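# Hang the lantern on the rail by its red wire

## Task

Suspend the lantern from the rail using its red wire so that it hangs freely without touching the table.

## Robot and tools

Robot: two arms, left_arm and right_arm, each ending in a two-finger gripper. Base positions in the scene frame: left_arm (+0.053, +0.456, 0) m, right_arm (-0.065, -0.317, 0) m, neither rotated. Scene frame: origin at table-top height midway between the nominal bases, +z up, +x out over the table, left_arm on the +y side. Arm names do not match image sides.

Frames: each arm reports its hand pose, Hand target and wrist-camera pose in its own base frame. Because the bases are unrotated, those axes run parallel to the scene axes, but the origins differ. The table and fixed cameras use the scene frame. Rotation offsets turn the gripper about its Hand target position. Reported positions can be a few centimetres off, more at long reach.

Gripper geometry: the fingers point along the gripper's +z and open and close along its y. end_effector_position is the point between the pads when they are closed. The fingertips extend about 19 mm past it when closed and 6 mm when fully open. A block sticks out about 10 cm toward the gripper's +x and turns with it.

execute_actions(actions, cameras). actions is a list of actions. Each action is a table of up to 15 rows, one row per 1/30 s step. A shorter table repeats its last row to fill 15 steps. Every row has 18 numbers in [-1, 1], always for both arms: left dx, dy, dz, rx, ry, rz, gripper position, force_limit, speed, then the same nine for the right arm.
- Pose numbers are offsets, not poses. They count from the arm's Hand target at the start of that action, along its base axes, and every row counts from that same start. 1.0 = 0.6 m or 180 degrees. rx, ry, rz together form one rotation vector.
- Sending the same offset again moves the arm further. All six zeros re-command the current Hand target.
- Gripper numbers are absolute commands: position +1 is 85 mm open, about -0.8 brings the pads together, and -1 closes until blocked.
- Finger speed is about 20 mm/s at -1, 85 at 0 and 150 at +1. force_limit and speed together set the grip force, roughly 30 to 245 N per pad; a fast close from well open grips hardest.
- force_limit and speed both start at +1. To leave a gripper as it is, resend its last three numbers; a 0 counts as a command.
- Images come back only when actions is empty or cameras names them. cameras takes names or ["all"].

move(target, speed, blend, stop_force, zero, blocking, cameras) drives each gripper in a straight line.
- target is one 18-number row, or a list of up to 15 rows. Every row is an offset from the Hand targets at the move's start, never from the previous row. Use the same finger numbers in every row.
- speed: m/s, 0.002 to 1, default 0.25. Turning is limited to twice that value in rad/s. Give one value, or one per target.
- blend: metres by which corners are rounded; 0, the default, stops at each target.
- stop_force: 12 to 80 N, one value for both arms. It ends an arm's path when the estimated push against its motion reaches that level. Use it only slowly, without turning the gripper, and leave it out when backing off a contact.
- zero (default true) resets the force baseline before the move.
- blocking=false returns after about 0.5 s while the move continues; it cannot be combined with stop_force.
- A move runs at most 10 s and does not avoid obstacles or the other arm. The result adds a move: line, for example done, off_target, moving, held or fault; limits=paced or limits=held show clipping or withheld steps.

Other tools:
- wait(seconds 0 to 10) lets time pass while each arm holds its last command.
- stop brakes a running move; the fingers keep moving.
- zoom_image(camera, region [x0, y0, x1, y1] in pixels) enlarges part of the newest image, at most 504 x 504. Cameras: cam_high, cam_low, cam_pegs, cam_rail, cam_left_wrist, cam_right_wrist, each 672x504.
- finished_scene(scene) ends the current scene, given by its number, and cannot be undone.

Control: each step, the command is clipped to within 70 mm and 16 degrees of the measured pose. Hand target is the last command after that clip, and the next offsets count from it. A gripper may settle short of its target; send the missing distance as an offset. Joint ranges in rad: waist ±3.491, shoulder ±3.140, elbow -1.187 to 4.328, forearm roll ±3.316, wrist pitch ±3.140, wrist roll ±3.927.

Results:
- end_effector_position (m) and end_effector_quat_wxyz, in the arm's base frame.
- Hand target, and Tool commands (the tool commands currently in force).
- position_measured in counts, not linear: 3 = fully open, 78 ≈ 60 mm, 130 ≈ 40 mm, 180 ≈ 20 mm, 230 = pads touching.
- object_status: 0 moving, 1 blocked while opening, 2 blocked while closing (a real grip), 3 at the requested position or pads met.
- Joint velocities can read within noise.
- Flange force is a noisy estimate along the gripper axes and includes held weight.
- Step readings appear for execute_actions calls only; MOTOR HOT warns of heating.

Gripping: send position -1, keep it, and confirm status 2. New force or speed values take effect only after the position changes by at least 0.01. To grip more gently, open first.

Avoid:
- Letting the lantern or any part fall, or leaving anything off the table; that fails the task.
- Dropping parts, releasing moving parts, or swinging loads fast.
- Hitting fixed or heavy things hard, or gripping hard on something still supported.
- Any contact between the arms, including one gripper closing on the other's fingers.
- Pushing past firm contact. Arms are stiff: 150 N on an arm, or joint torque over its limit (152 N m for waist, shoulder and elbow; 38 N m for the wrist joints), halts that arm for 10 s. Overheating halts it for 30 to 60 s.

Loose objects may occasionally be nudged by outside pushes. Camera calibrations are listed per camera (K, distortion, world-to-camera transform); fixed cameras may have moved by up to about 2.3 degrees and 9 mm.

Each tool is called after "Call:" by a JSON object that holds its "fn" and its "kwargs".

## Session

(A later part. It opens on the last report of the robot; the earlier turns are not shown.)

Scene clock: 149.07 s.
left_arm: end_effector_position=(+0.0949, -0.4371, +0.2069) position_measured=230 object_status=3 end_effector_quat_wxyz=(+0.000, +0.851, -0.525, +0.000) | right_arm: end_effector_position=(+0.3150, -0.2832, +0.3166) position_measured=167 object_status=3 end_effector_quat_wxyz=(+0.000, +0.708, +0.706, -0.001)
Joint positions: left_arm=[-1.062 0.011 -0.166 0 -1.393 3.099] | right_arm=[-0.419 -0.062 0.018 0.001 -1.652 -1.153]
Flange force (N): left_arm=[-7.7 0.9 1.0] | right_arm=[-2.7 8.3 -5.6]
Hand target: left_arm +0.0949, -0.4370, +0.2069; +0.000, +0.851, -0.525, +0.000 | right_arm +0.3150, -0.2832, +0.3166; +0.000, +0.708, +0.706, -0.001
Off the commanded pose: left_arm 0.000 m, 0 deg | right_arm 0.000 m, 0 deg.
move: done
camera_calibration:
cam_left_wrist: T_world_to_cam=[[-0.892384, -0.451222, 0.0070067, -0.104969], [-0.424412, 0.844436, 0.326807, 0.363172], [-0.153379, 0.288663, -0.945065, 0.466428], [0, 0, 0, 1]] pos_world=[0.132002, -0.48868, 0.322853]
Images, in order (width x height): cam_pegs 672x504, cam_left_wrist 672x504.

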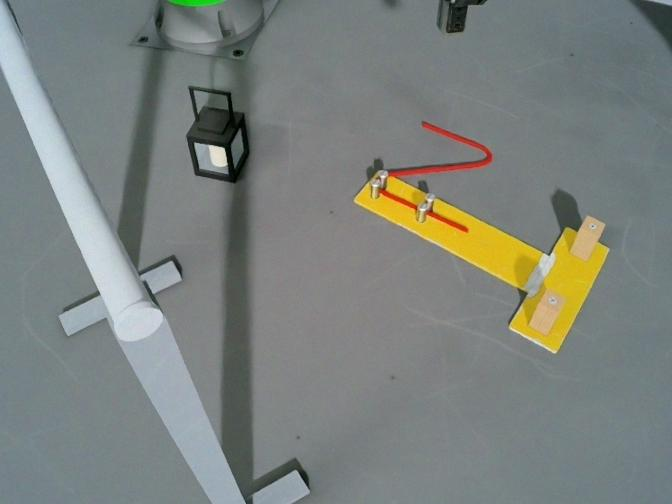

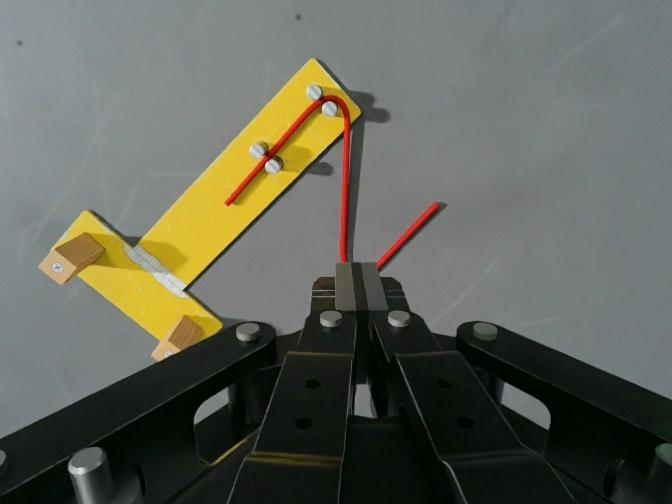

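Call:
{"fn": "move", "kwargs": {"target": [0,0,0,0,0,0,-0.4,-0.5,-1,0,0,0,0,0,0,-0.3,-0.6,-1]}}

Call:
{"fn": "move", "kwargs": {"target": [[0,0,-0.285,0,0,0,-0.4,-0.5,-1,0,0,0,0,0,0,-0.3,-0.6,-1],[0,0,-0.3105,0,0,0,-0.4,-0.5,-1,0,0,0,0,0,0,-0.3,-0.6,-1]], "speed": [0.15,0.02], "stop_force": 14, "cameras": ["cam_rail"]}}

Call:
{"fn": "zoom_image", "kwargs": {"camera": "cam_rail", "region": [160, 250, 280, 340]}}

Call:
{"fn": "move", "kwargs": {"target": [0,0,0,0,0,0,-1,-0.5,-1,0,0,0,0,0,0,-0.3,-0.6,-1]}}

Scene clock: 151.07 s.
left_arm: end_effector_position=(+0.0949, -0.4370, +0.2069) position_measured=179 object_status=0 end_effector_quat_wxyz=(+0.000, +0.851, -0.525, +0.000) | right_arm: end_effector_position=(+0.3150, -0.2832, +0.3166) position_measured=167 object_status=3 end_effector_quat_wxyz=(+0.000, +0.708, +0.706, -0.001)
Joint positions: left_arm=[-1.062 0.011 -0.166 0 -1.393 3.099] | right_arm=[-0.419 -0.062 0.018 0.001 -1.652 -1.153]
Flange force (N): left_arm=[-8.0 0.3 0.4] | right_arm=[-1.8 8.3 -5.3]
Hand target: left_arm +0.0949, -0.4370, +0.2069; +0.000, +0.851, -0.525, +0.000 | right_arm +0.3150, -0.2832, +0.3166; +0.000, +0.708, +0.706, -0.001
Off the commanded pose: left_arm 0.000 m, 0 deg | right_arm 0.000 m, 0 deg.
move: done

Scene clock: 153.87 s.
left_arm: end_effector_position=(+0.0949, -0.4370, +0.0206) position_measured=179 object_status=3 end_effector_quat_wxyz=(+0.000, +0.851, -0.525, +0.000) | right_arm: end_effector_position=(+0.3150, -0.2832, +0.3166) position_measured=167 object_status=3 end_effector_quat_wxyz=(+0.000, +0.708, +0.706, -0.001)
Joint positions: left_arm=[-1.062 0.198 -0.434 0 -0.938 3.099] | right_arm=[-0.419 -0.062 0.018 0.001 -1.652 -1.153]
Flange force (N): left_arm=[-6.5 1.2 -1.9] | right_arm=[-1.4 9.1 -6.1]
Hand target: left_arm +0.0949, -0.4370, +0.0206; +0.000, +0.851, -0.525, +0.000 | right_arm +0.3150, -0.2832, +0.3166; +0.000, +0.708, +0.706, -0.001
Off the commanded pose: left_arm 0.000 m, 0 deg | right_arm 0.000 m, 0 deg.
move: done
Images, in order (width x height): cam_rail 672x504.

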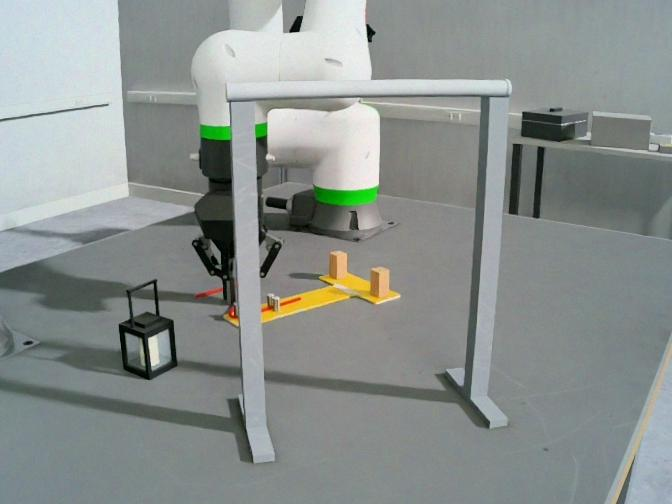

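Scaled by 4.200 from the camera's 672x504 image, which has a finer 960x720 frame.

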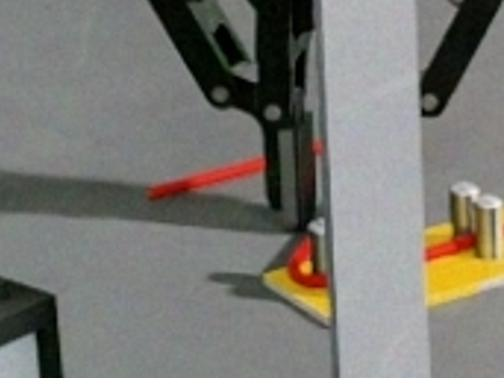

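Scene clock: 155.03 s.
left_arm: end_effector_position=(+0.0949, -0.4370, +0.0206) position_measured=223 object_status=0 end_effector_quat_wxyz=(+0.000, +0.851, -0.525, +0.000) | right_arm: end_effector_position=(+0.3150, -0.2832, +0.3166) position_measured=167 object_status=3 end_effector_quat_wxyz=(+0.000, +0.708, +0.706, -0.001)
Joint positions: left_arm=[-1.062 0.198 -0.434 0 -0.938 3.099] | right_arm=[-0.419 -0.062 0.018 0.001 -1.652 -1.153]
Flange force (N): left_arm=[-7.2 0.9 -2.7] | right_arm=[-2.6 9.6 -6.7]
Hand target: left_arm +0.0949, -0.4370, +0.0206; +0.000, +0.851, -0.525, +0.000 | right_arm +0.3150, -0.2832, +0.3166; +0.000, +0.708, +0.706, -0.001
Off the commanded pose: left_arm 0.000 m, 0 deg | right_arm 0.000 m, 0 deg.
move: done

Call:
{"fn": "move", "kwargs": {"target": [0,0,0.33,0,0,0,-1,-0.5,-1,0,0,0,0,0,0,-0.3,-0.6,-1], "speed": 0.08, "cameras": ["cam_left_wrist","cam_pegs","cam_rail"]}}

Scene clock: 158.53 s.
left_arm: end_effector_position=(+0.0949, -0.4371, +0.2186) position_measured=223 object_status=2 end_effector_quat_wxyz=(+0.000, +0.851, -0.525, +0.000) | right_arm: end_effector_position=(+0.3150, -0.2832, +0.3166) position_measured=167 object_status=3 end_effector_quat_wxyz=(+0.000, +0.708, +0.706, -0.001)
Joint positions: left_arm=[-1.062 0.006 -0.143 0 -1.421 3.099] | right_arm=[-0.419 -0.062 0.018 0.001 -1.652 -1.153]
Flange force (N): left_arm=[-6.3 0.6 1.2] | right_arm=[-2.1 9.3 -6.1]
Hand target: left_arm +0.0949, -0.4370, +0.2186; +0.000, +0.851, -0.525, +0.000 | right_arm +0.3150, -0.2832, +0.3166; +0.000, +0.708, +0.706, -0.001
Off the commanded pose: left_arm 0.000 m, 0 deg | right_arm 0.000 m, 0 deg.
move: done
camera_calibration:
cam_left_wrist: T_world_to_cam=[[-0.892379, -0.451234, 0.00690744, -0.104935], [-0.424458, 0.844428, 0.326767, 0.359406], [-0.153281, 0.288668, -0.94508, 0.477495], [0, 0, 0, 1]] pos_world=[0.132102, -0.48868, 0.334553]
Images, in order (width x height): cam_pegs 672x504, cam_rail 672x504, cam_left_wrist 672x504.

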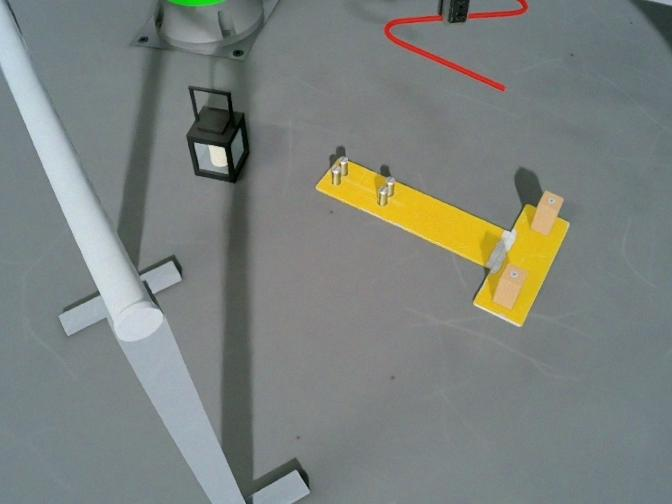

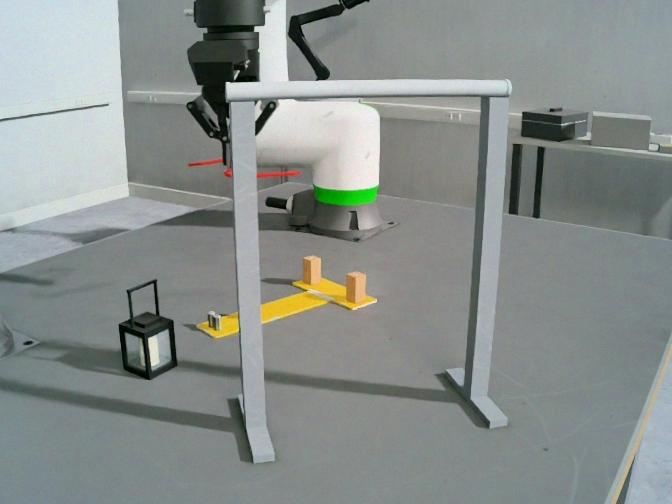

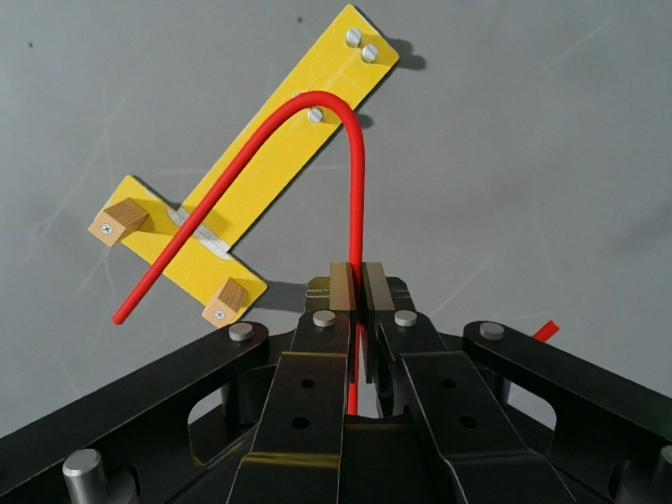

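Call:
{"fn": "move", "kwargs": {"target": [0.12,-0.032,0.052,-0.4905,-0.1162,-0.1162,-1,-0.5,-1,0,0,0,0,0,0,-0.3,-0.6,-1], "speed": 0.25, "cameras": ["all"]}}

Scene clock: 166.00 s.
left_arm: end_effector_position=(+0.1677, -0.4597, +0.2505) position_measured=223 object_status=2 end_effector_quat_wxyz=(+0.493, +0.508, -0.497, +0.503) | right_arm: end_effector_position=(+0.3150, -0.2832, +0.3166) position_measured=167 object_status=3 end_effector_quat_wxyz=(+0.000, +0.708, +0.706, -0.001)
Joint positions: left_arm=[-1.358 -0.247 -1.187 2.905 -0.944 0.14] | right_arm=[-0.419 -0.062 0.018 0.001 -1.652 -1.153]
Flange force (N): left_arm=no reading | right_arm=[-2.8 9.5 -6.6]
Hand target: left_arm +0.1669, -0.4562, +0.2498; +0.501, +0.500, -0.499, +0.500 | right_arm +0.3150, -0.2832, +0.3166; +0.000, +0.708, +0.706, -0.001
Off the commanded pose: left_arm 0.004 m, 1 deg | right_arm 0.000 m, 0 deg.
joint sent to its limit (left arm) — joint 3 (elbow), lower limit, where the elbow is as bent as it goes. The joint targets are off in position, not in orientation.
move: off_target (left_arm); limits=paced
camera_calibration:
cam_left_wrist: T_world_to_cam=[[-0.999888, -0.0146837, 0.00276769, 0.169242], [-0.00753902, 0.335836, -0.94189, 0.413031], [0.0129009, -0.941806, -0.335909, -0.220741], [0, 0, 0, 1]] pos_world=[0.175185, -0.344121, 0.314412]
cam_right_wrist: T_world_to_cam=[[0.999837, -0.0109133, -0.0144108, -0.302989], [-0.00502802, -0.933635, 0.358192, -0.361053], [-0.0173635, -0.358061, -0.933537, 0.322676], [0, 0, 0, 1]] pos_world=[0.306726, -0.224861, 0.42619]

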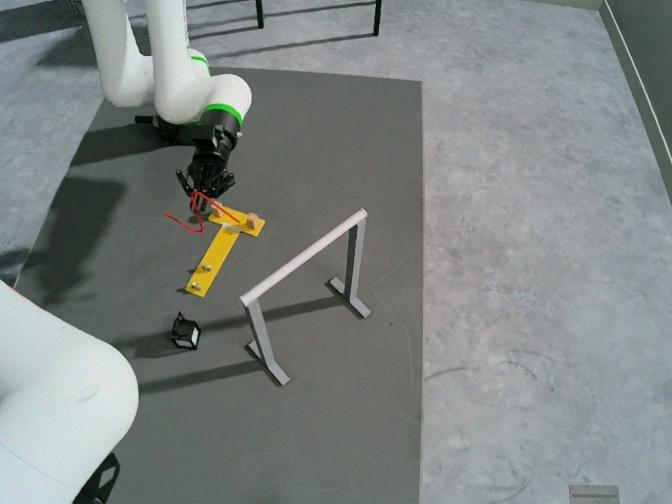

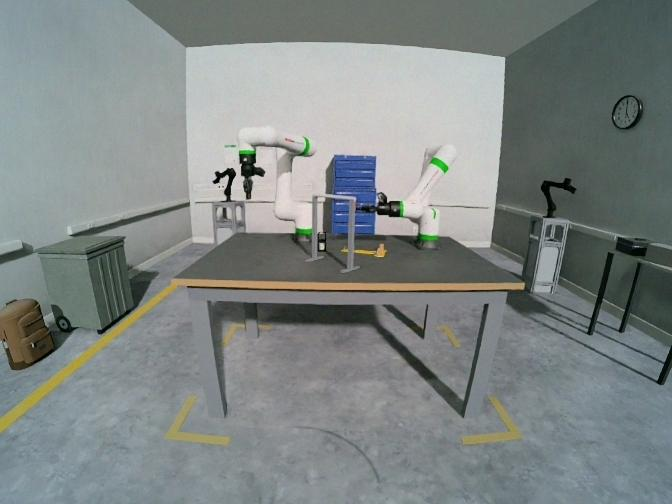

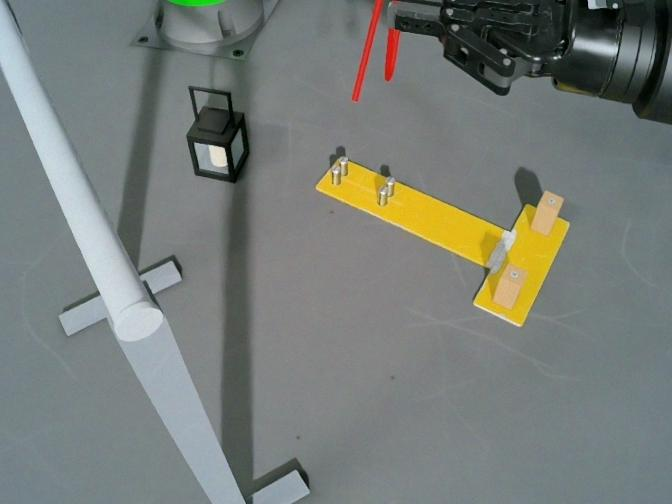

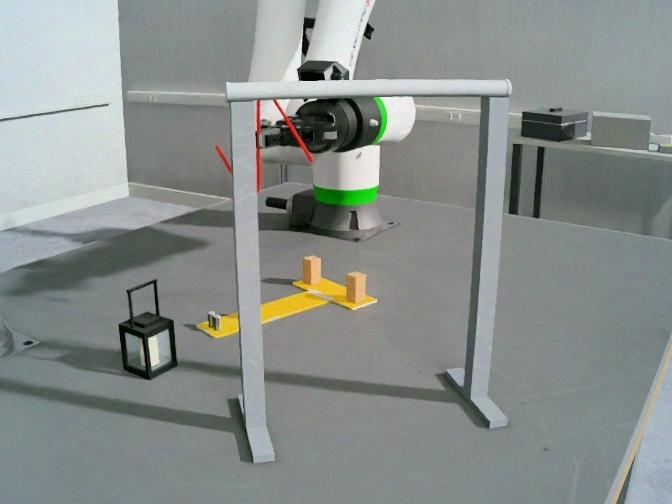

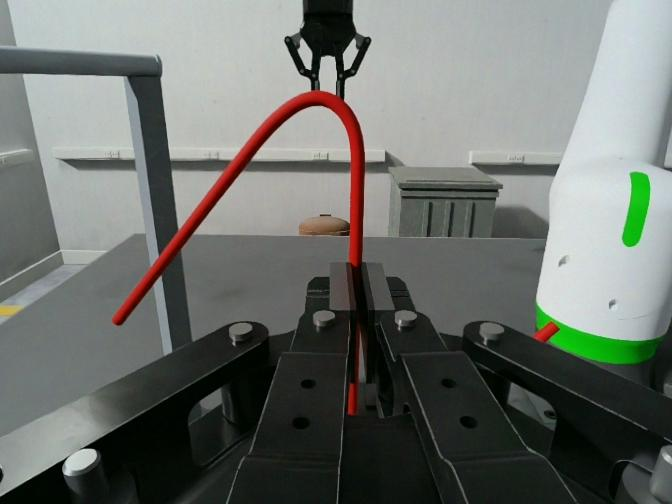

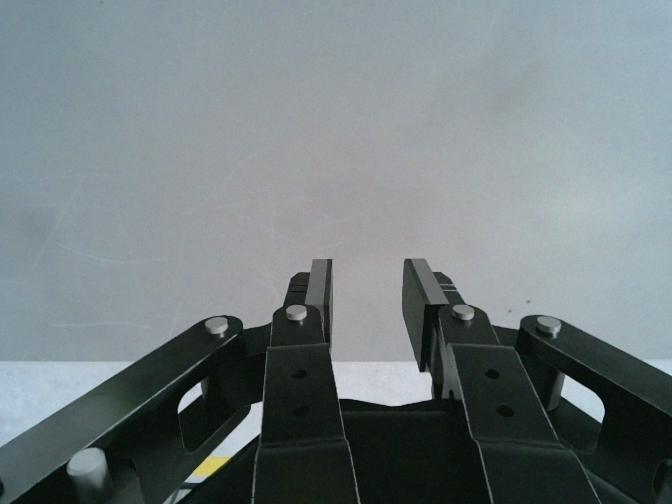

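Call:
{"fn": "move", "kwargs": {"target": [0.0835,-0.312,-0.083,0,-0.2556,0,-1,-0.5,-1,0,0,0,0,0,0,-0.3,-0.6,-1], "speed": 0.2, "cameras": ["all"]}}

Scene clock: 169.30 s.
left_arm: end_effector_position=(+0.2170, -0.6434, +0.2000) position_measured=223 object_status=2 end_effector_quat_wxyz=(-0.266, -0.265, +0.655, -0.656) | right_arm: end_effector_position=(+0.3150, -0.2832, +0.3166) position_measured=167 object_status=3 end_effector_quat_wxyz=(+0.000, +0.708, +0.706, -0.001)
Joint positions: left_arm=[-1.309 0.372 -0.732 2.849 -1.122 -0.672] | right_arm=[-0.419 -0.062 0.018 0.001 -1.652 -1.153]
Flange force (N): left_arm=[9.3 -2.1 -5.7] | right_arm=[-1.9 9.8 -6.1]
Hand target: left_arm +0.2170, -0.6434, +0.2000; -0.266, -0.265, +0.655, -0.656 | right_arm +0.3150, -0.2832, +0.3166; +0.000, +0.708, +0.706, -0.001
Off the commanded pose: left_arm 0.000 m, 0 deg | right_arm 0.000 m, 0 deg.
move: done
camera_calibration:
cam_left_wrist: T_world_to_cam=[[-0.696419, 0.00718136, -0.717599, 0.308375], [0.680117, 0.325694, -0.656783, 0.214786], [0.229001, -0.945448, -0.231704, -0.481439], [0, 0, 0, 1]] pos_world=[0.178929, -0.527344, 0.250806]
cam_right_wrist: T_world_to_cam=[[0.999837, -0.0109133, -0.0144108, -0.302989], [-0.00502802, -0.933635, 0.358192, -0.361053], [-0.0173635, -0.358061, -0.933537, 0.322676], [0, 0, 0, 1]] pos_world=[0.306726, -0.224861, 0.42619]

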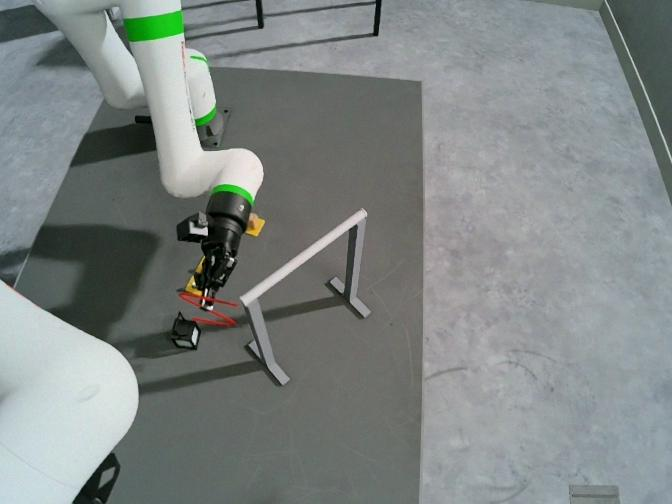

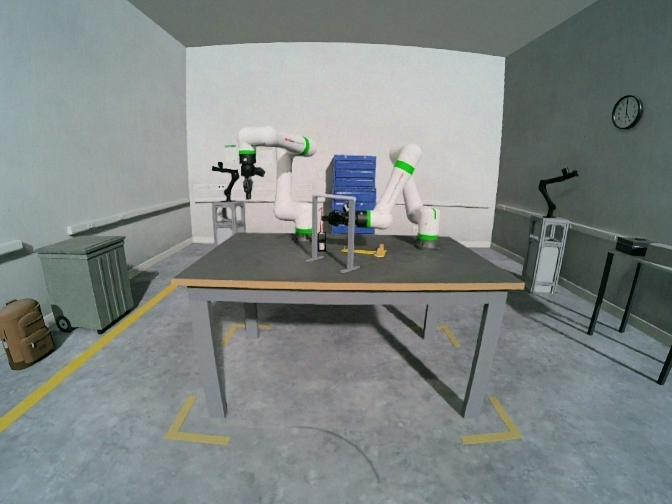

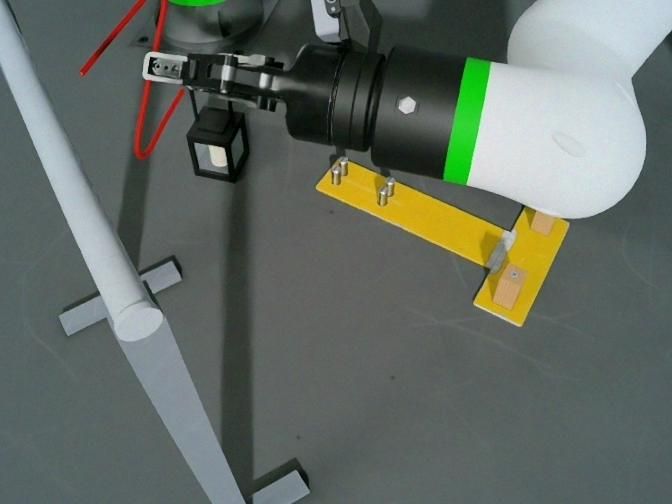

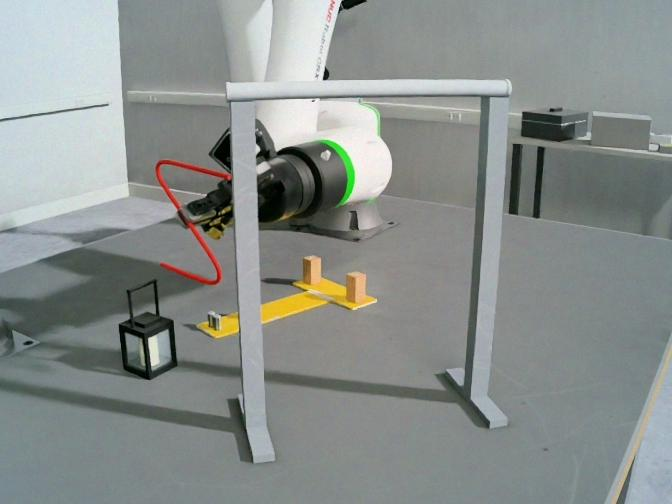

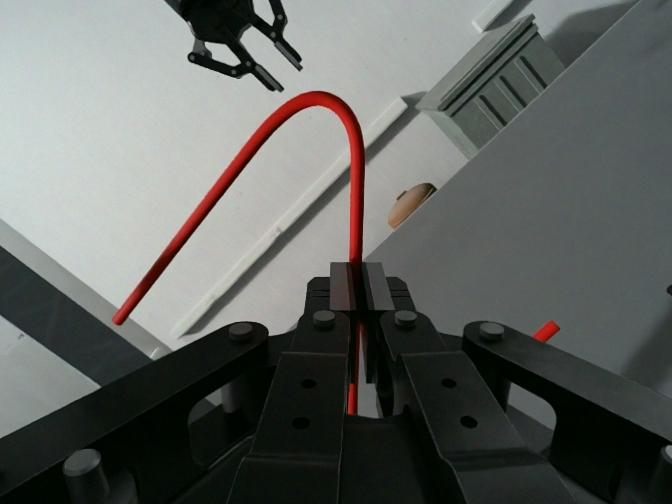

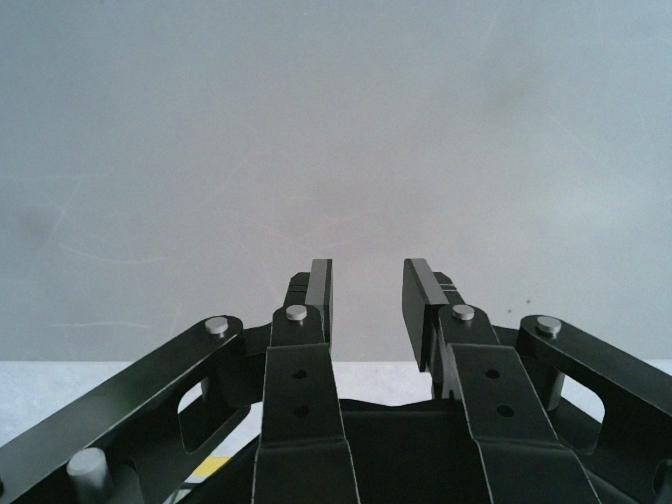

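Call:
{"fn": "move", "kwargs": {"target": [0,0.0117,-0.085,0,0,0,-1,-0.5,-1,0,0,0,0,0,0,-0.3,-0.6,-1], "speed": 0.1, "cameras": ["cam_rail","cam_pegs","cam_high"]}}

Call:
{"fn": "zoom_image", "kwargs": {"camera": "cam_rail", "region": [90, 220, 270, 390]}}

Call:
{"fn": "zoom_image", "kwargs": {"camera": "cam_pegs", "region": [60, 20, 310, 220]}}

Call:
{"fn": "zoom_image", "kwargs": {"camera": "cam_high", "region": [150, 260, 270, 370]}}

Scene clock: 172.20 s.
left_arm: end_effector_position=(+0.2170, -0.6364, +0.1490) position_measured=223 object_status=2 end_effector_quat_wxyz=(-0.266, -0.265, +0.655, -0.656) | right_arm: end_effector_position=(+0.3150, -0.2832, +0.3166) position_measured=167 object_status=3 end_effector_quat_wxyz=(+0.000, +0.708, +0.706, -0.001)
Joint positions: left_arm=[-1.306 0.502 -0.741 2.861 -1.256 -0.713] | right_arm=[-0.419 -0.062 0.018 0.001 -1.652 -1.153]
Flange force (N): left_arm=[6.9 -2.0 -2.5] | right_arm=[-2.3 8.9 -6.1]
Hand target: left_arm +0.2170, -0.6364, +0.1490; -0.266, -0.265, +0.655, -0.656 | right_arm +0.3150, -0.2832, +0.3166; +0.000, +0.708, +0.706, -0.001
Off the commanded pose: left_arm 0.000 m, 0 deg | right_arm 0.000 m, 0 deg.
move: done
Images, in order (width x height): cam_high 672x504, cam_pegs 672x504, cam_rail 672x504.

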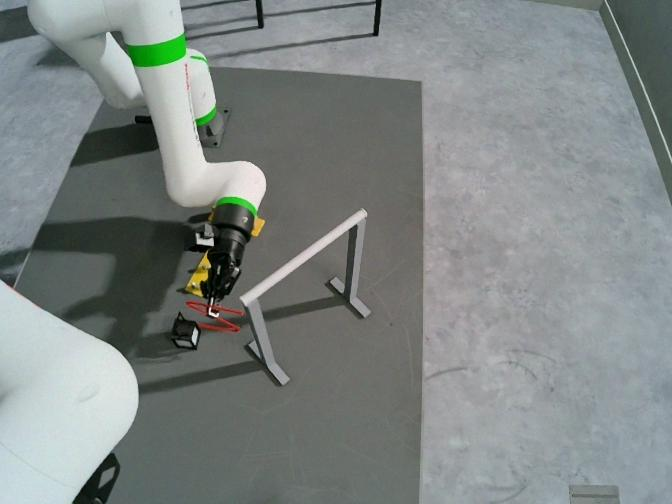

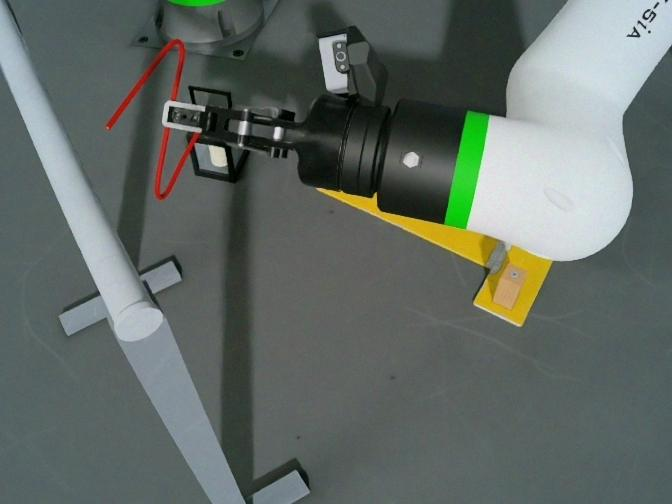

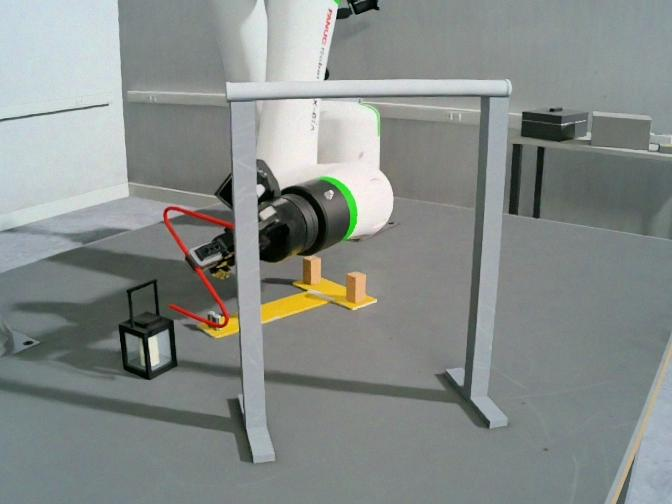

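Scaled by 2.800 from the camera's 672x504 image, which has a finer 960x720 frame.

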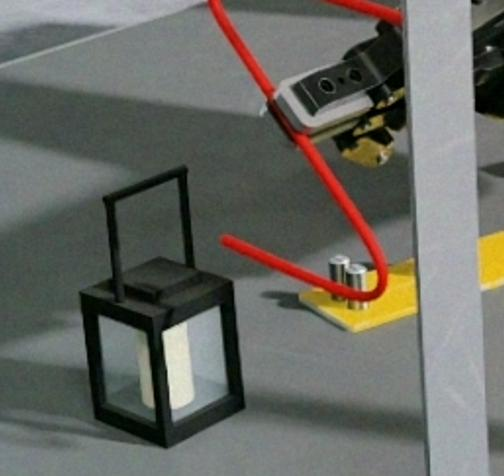

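Scaled by 2.016 from the camera's 672x504 image, which has a finer 960x720 frame.

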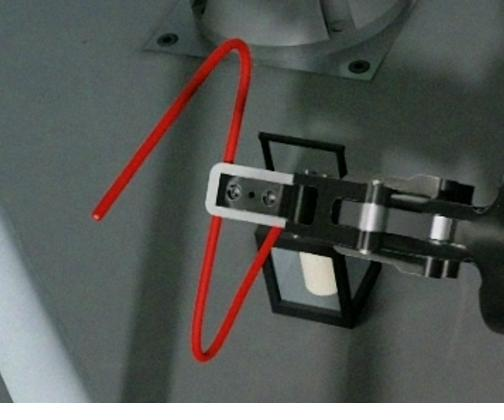

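Scaled by 4.200 from the camera's 672x504 image, which has a finer 960x720 frame.

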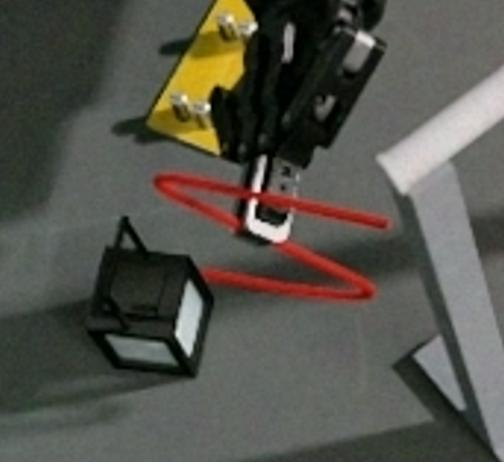

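Call:
{"fn": "move", "kwargs": {"target": [-0.165,0,0,0,0,0,-1,-0.5,-1,0,0,0,0,0,0,-0.3,-0.6,-1], "speed": 0.06, "cameras": ["cam_rail","cam_pegs","cam_high","cam_left_wrist"]}}

Call:
{"fn": "zoom_image", "kwargs": {"camera": "cam_rail", "region": [90, 220, 270, 390]}}

Call:
{"fn": "zoom_image", "kwargs": {"camera": "cam_pegs", "region": [110, 0, 310, 200]}}

Scene clock: 175.97 s.
left_arm: end_effector_position=(+0.1181, -0.6364, +0.1490) position_measured=223 object_status=2 end_effector_quat_wxyz=(-0.266, -0.265, +0.655, -0.656) | right_arm: end_effector_position=(+0.3150, -0.2832, +0.3166) position_measured=167 object_status=3 end_effector_quat_wxyz=(+0.000, +0.708, +0.706, -0.001)
Joint positions: left_arm=[-1.606 0.448 -0.775 3.178 -1.224 -0.814] | right_arm=[-0.419 -0.062 0.018 0.001 -1.652 -1.153]
Flange force (N): left_arm=[9.5 -3.9 -3.8] | right_arm=[-2.4 9.3 -6.0]
Hand target: left_arm +0.1180, -0.6364, +0.1490; -0.266, -0.265, +0.655, -0.656 | right_arm +0.3150, -0.2832, +0.3166; +0.000, +0.708, +0.706, -0.001
Off the commanded pose: left_arm 0.000 m, 0 deg | right_arm 0.000 m, 0 deg.
move: done
camera_calibration:
cam_left_wrist: T_world_to_cam=[[-0.696466, 0.0069349, -0.717557, 0.202576], [0.680003, 0.325762, -0.656868, 0.246337], [0.229197, -0.945426, -0.231598, -0.464015], [0, 0, 0, 1]] pos_world=[0.0799284, -0.520344, 0.199706]
Images, in order (width x height): cam_high 672x504, cam_pegs 672x504, cam_rail 672x504, cam_left_wrist 672x504.

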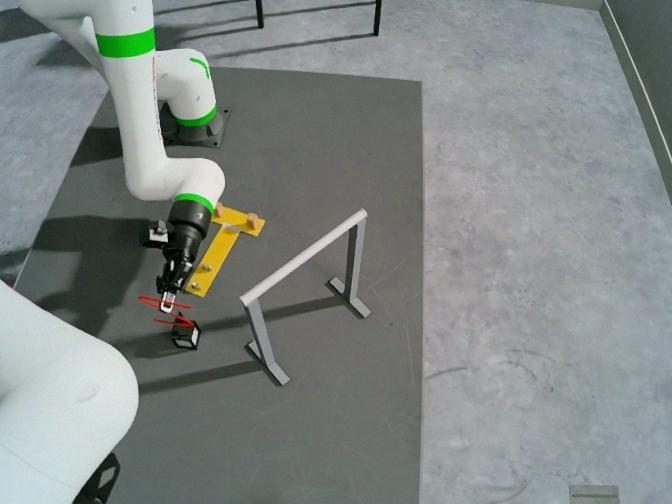

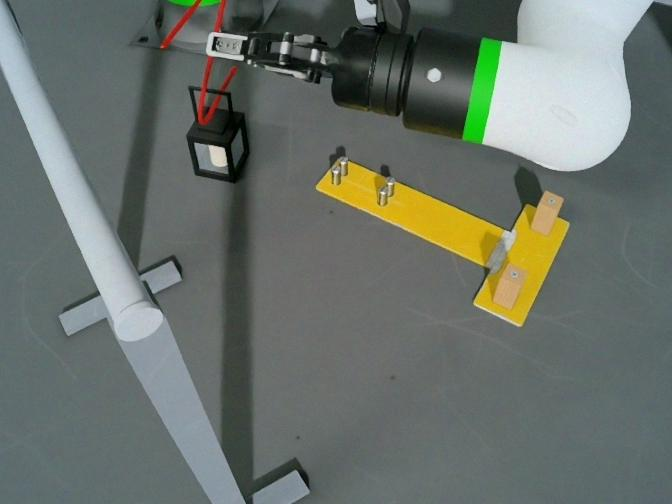

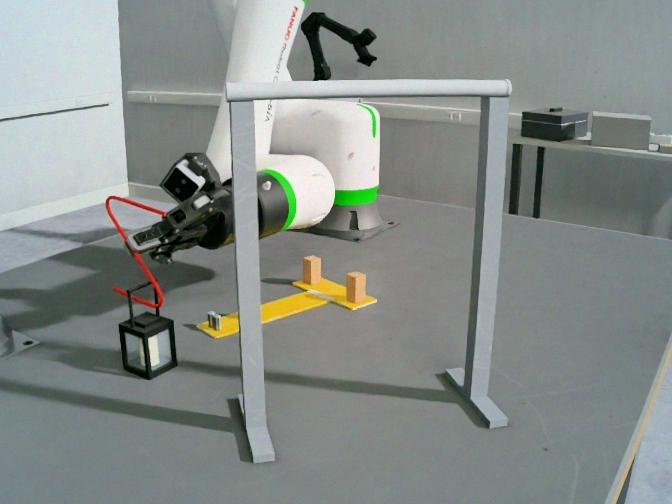

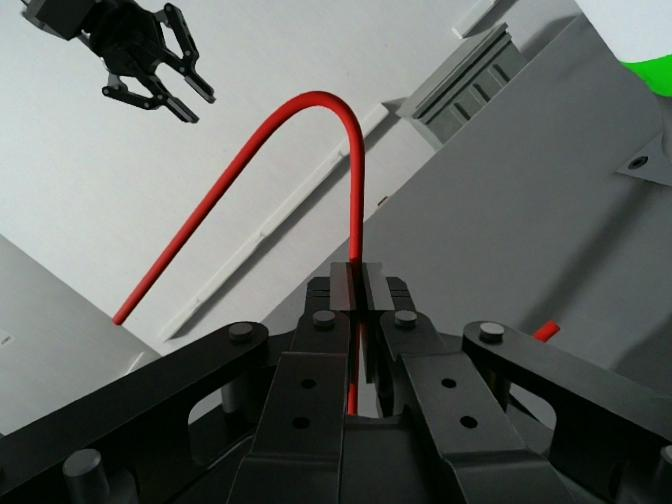

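Scaled by 2.800 from the camera's 672x504 image, which has a finer 960x720 frame.

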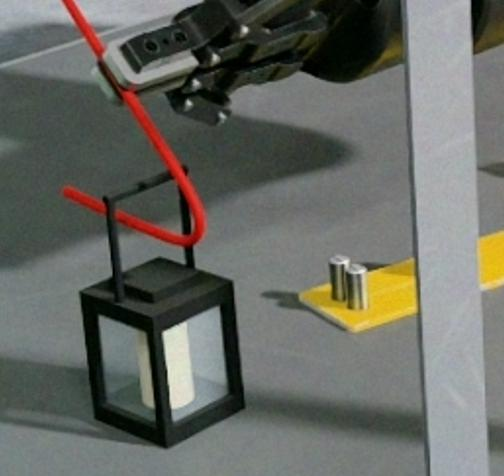

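Scaled by 2.520 from the camera's 672x504 image, which has a finer 960x720 frame.

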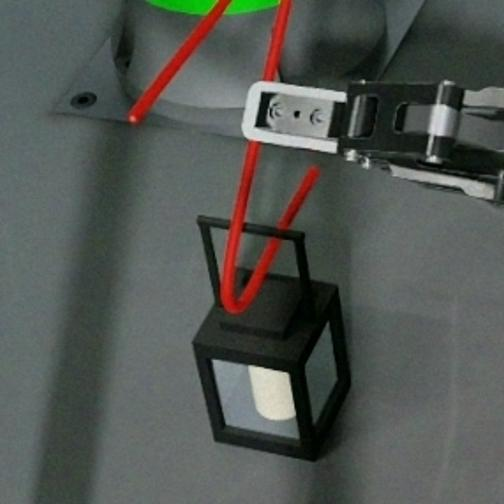

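Call:
{"fn": "zoom_image", "kwargs": {"camera": "cam_pegs", "region": [180, 70, 250, 130]}}

Call:
{"fn": "zoom_image", "kwargs": {"camera": "cam_rail", "region": [105, 260, 185, 340]}}

Scaled by 7.200 from the camera's 672x504 image, which has a finer 960x720 frame.

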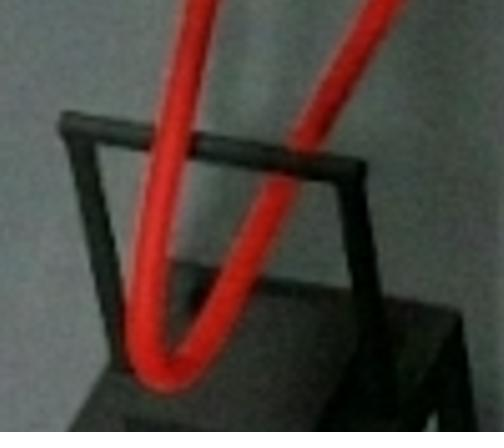

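Scaled by 6.300 from the camera's 672x504 image, which has a finer 960x720 frame.

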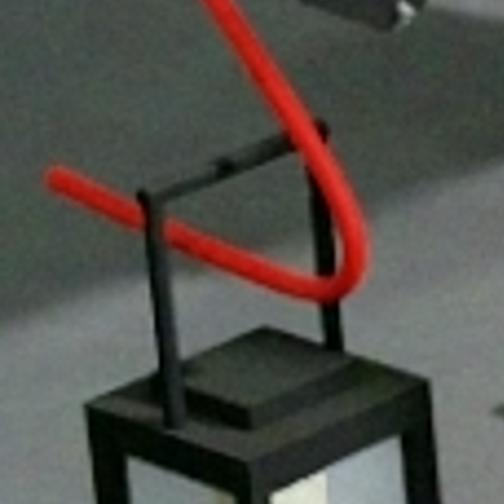

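Call:
{"fn": "move", "kwargs": {"target": [[-0.03,0,0,0,0,0,-1,-0.5,-1,0,0,0,0,0,0,-0.3,-0.6,-1],[0.0131,0,0.017,0,0.1278,0,-1,-0.5,-1,0,0,0,0,0,0,-0.3,-0.6,-1],[0.0562,0,0.017,0,0.2556,0,-1,-0.5,-1,0,0,0,0,0,0,-0.3,-0.6,-1]], "speed": 0.06, "cameras": ["cam_rail","cam_pegs","cam_high","cam_left_wrist"]}}

Call:
{"fn": "zoom_image", "kwargs": {"camera": "cam_rail", "region": [90, 200, 190, 390]}}

Call:
{"fn": "zoom_image", "kwargs": {"camera": "cam_pegs", "region": [150, 40, 280, 170]}}

Scene clock: 186.00 s.
left_arm: end_effector_position=(+0.1518, -0.6364, +0.1592) position_measured=223 object_status=2 end_effector_quat_wxyz=(+0.501, +0.500, -0.500, +0.500) | right_arm: end_effector_position=(+0.3150, -0.2832, +0.3166) position_measured=167 object_status=3 end_effector_quat_wxyz=(+0.000, +0.708, +0.706, -0.001)
Joint positions: left_arm=[-1.503 0.432 -0.775 3.069 -1.21 0.027] | right_arm=[-0.419 -0.062 0.018 0.001 -1.652 -1.153]
Flange force (N): left_arm=[8.1 3.0 -4.0] | right_arm=[-1.8 9.2 -5.5]
Hand target: left_arm +0.1518, -0.6364, +0.1592; +0.501, +0.500, -0.499, +0.500 | right_arm +0.3150, -0.2832, +0.3166; +0.000, +0.708, +0.706, -0.001
Off the commanded pose: left_arm 0.000 m, 0 deg | right_arm 0.000 m, 0 deg.
move: done
camera_calibration:
cam_left_wrist: T_world_to_cam=[[-0.999972, 0.00701915, 0.00255236, 0.164913], [-0.000126476, 0.325773, -0.945448, 0.379319], [-0.00746773, -0.945422, -0.325763, -0.418453], [0, 0, 0, 1]] pos_world=[0.161831, -0.520344, 0.22189]
Images, in order (width x height): cam_high 672x504, cam_pegs 672x504, cam_rail 672x504, cam_left_wrist 672x504.

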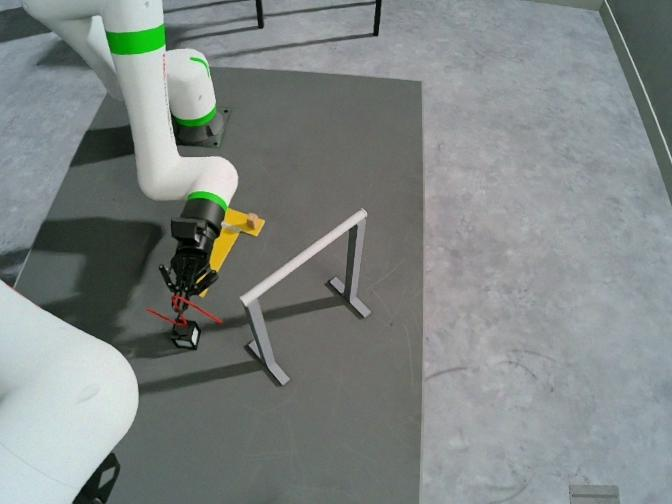

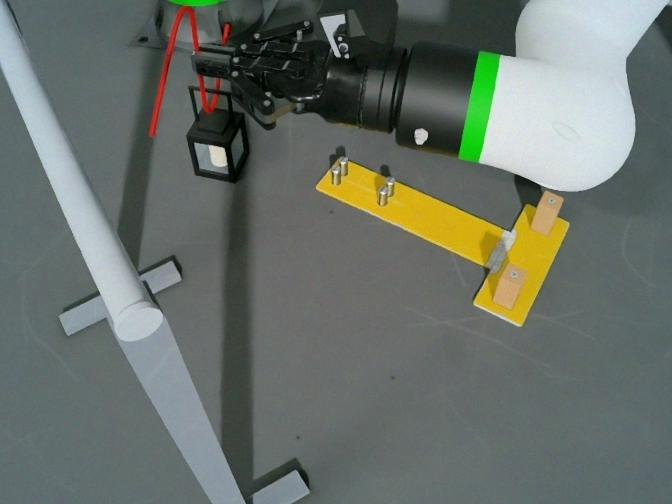

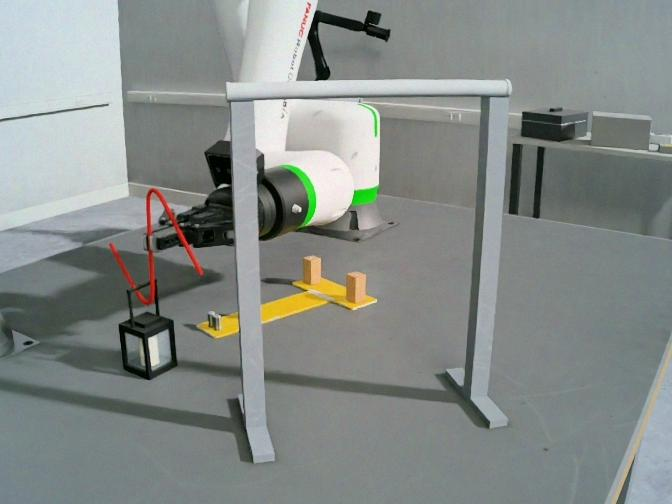

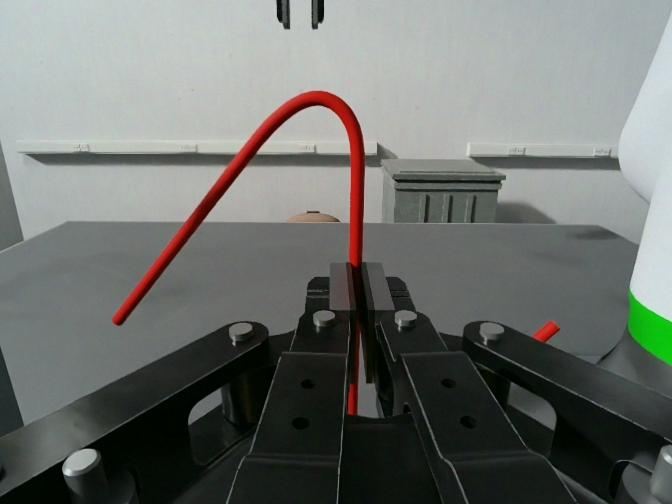

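Scaled by 2.653 from the camera's 672x504 image, which has a finer 960x720 frame.

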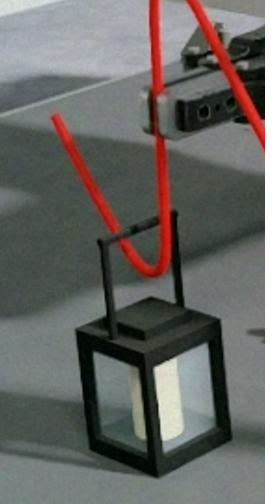

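Scaled by 3.877 from the camera's 672x504 image, which has a finer 960x720 frame.

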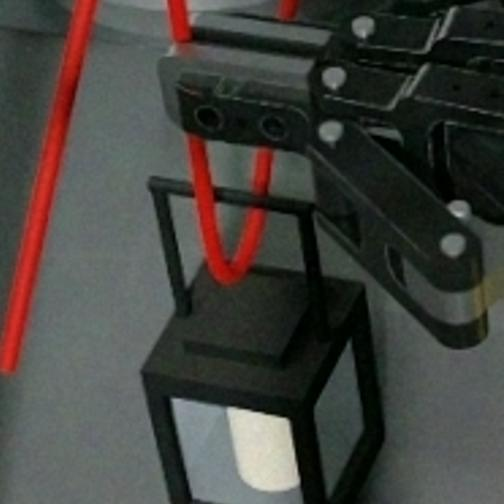

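Call:
{"fn": "move", "kwargs": {"target": [[0,0,0.05,0,0,0,-1,-0.5,-1,0,0,0,0,0,0,-0.3,-0.6,-1],[0,0,0.17,0,0,0,-1,-0.5,-1,0,0,0,0,0,0,-0.3,-0.6,-1]], "speed": [0.03,0.05], "cameras": ["cam_rail","cam_pegs","cam_left_wrist"]}}

Scene clock: 189.50 s.
left_arm: end_effector_position=(+0.1518, -0.6364, +0.2612) position_measured=223 object_status=2 end_effector_quat_wxyz=(+0.501, +0.500, -0.499, +0.500) | right_arm: end_effector_position=(+0.3150, -0.2832, +0.3166) position_measured=167 object_status=3 end_effector_quat_wxyz=(+0.000, +0.708, +0.706, -0.001)
Joint positions: left_arm=[-1.503 0.142 -0.76 3.055 -0.905 0.055] | right_arm=[-0.419 -0.062 0.018 0.001 -1.652 -1.153]
Flange force (N): left_arm=[4.5 3.7 -6.1] | right_arm=[-2.6 8.9 -5.9]
Hand target: left_arm +0.1518, -0.6364, +0.2612; +0.501, +0.500, -0.499, +0.500 | right_arm +0.3150, -0.2832, +0.3166; +0.000, +0.708, +0.706, -0.001
Off the commanded pose: left_arm 0.000 m, 0 deg | right_arm 0.000 m, 0 deg.
move: done
camera_calibration:
cam_left_wrist: T_world_to_cam=[[-0.999973, 0.00685803, 0.00270738, 0.164519], [-0.000325526, 0.325774, -0.945448, 0.475788], [-0.0073659, -0.945423, -0.325763, -0.385242], [0, 0, 0, 1]] pos_world=[0.161831, -0.520344, 0.323889]
Images, in order (width x height): cam_pegs 672x504, cam_rail 672x504, cam_left_wrist 672x504.

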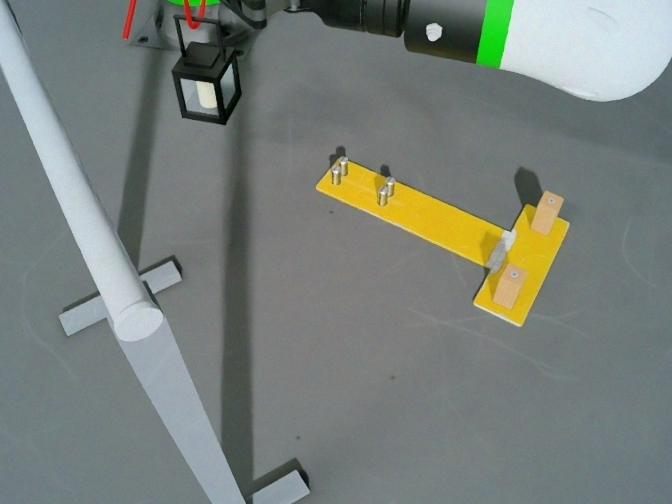

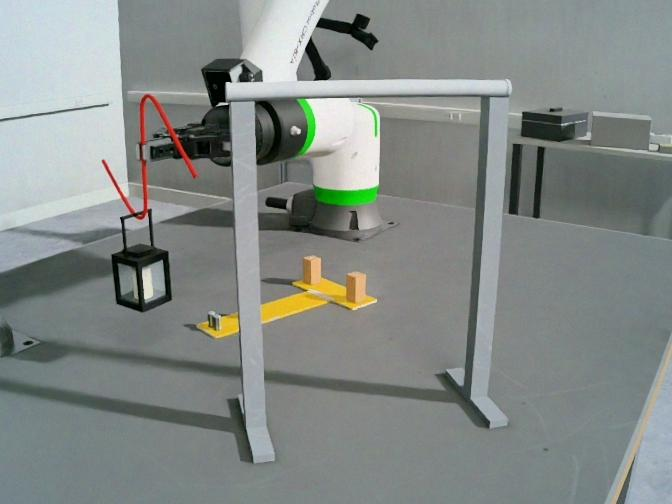

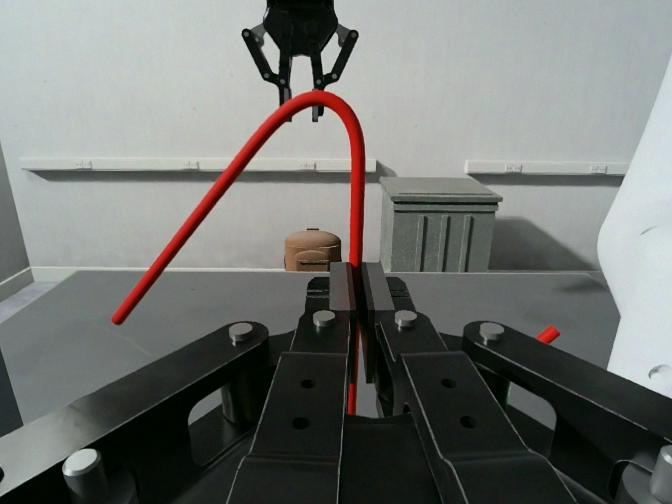

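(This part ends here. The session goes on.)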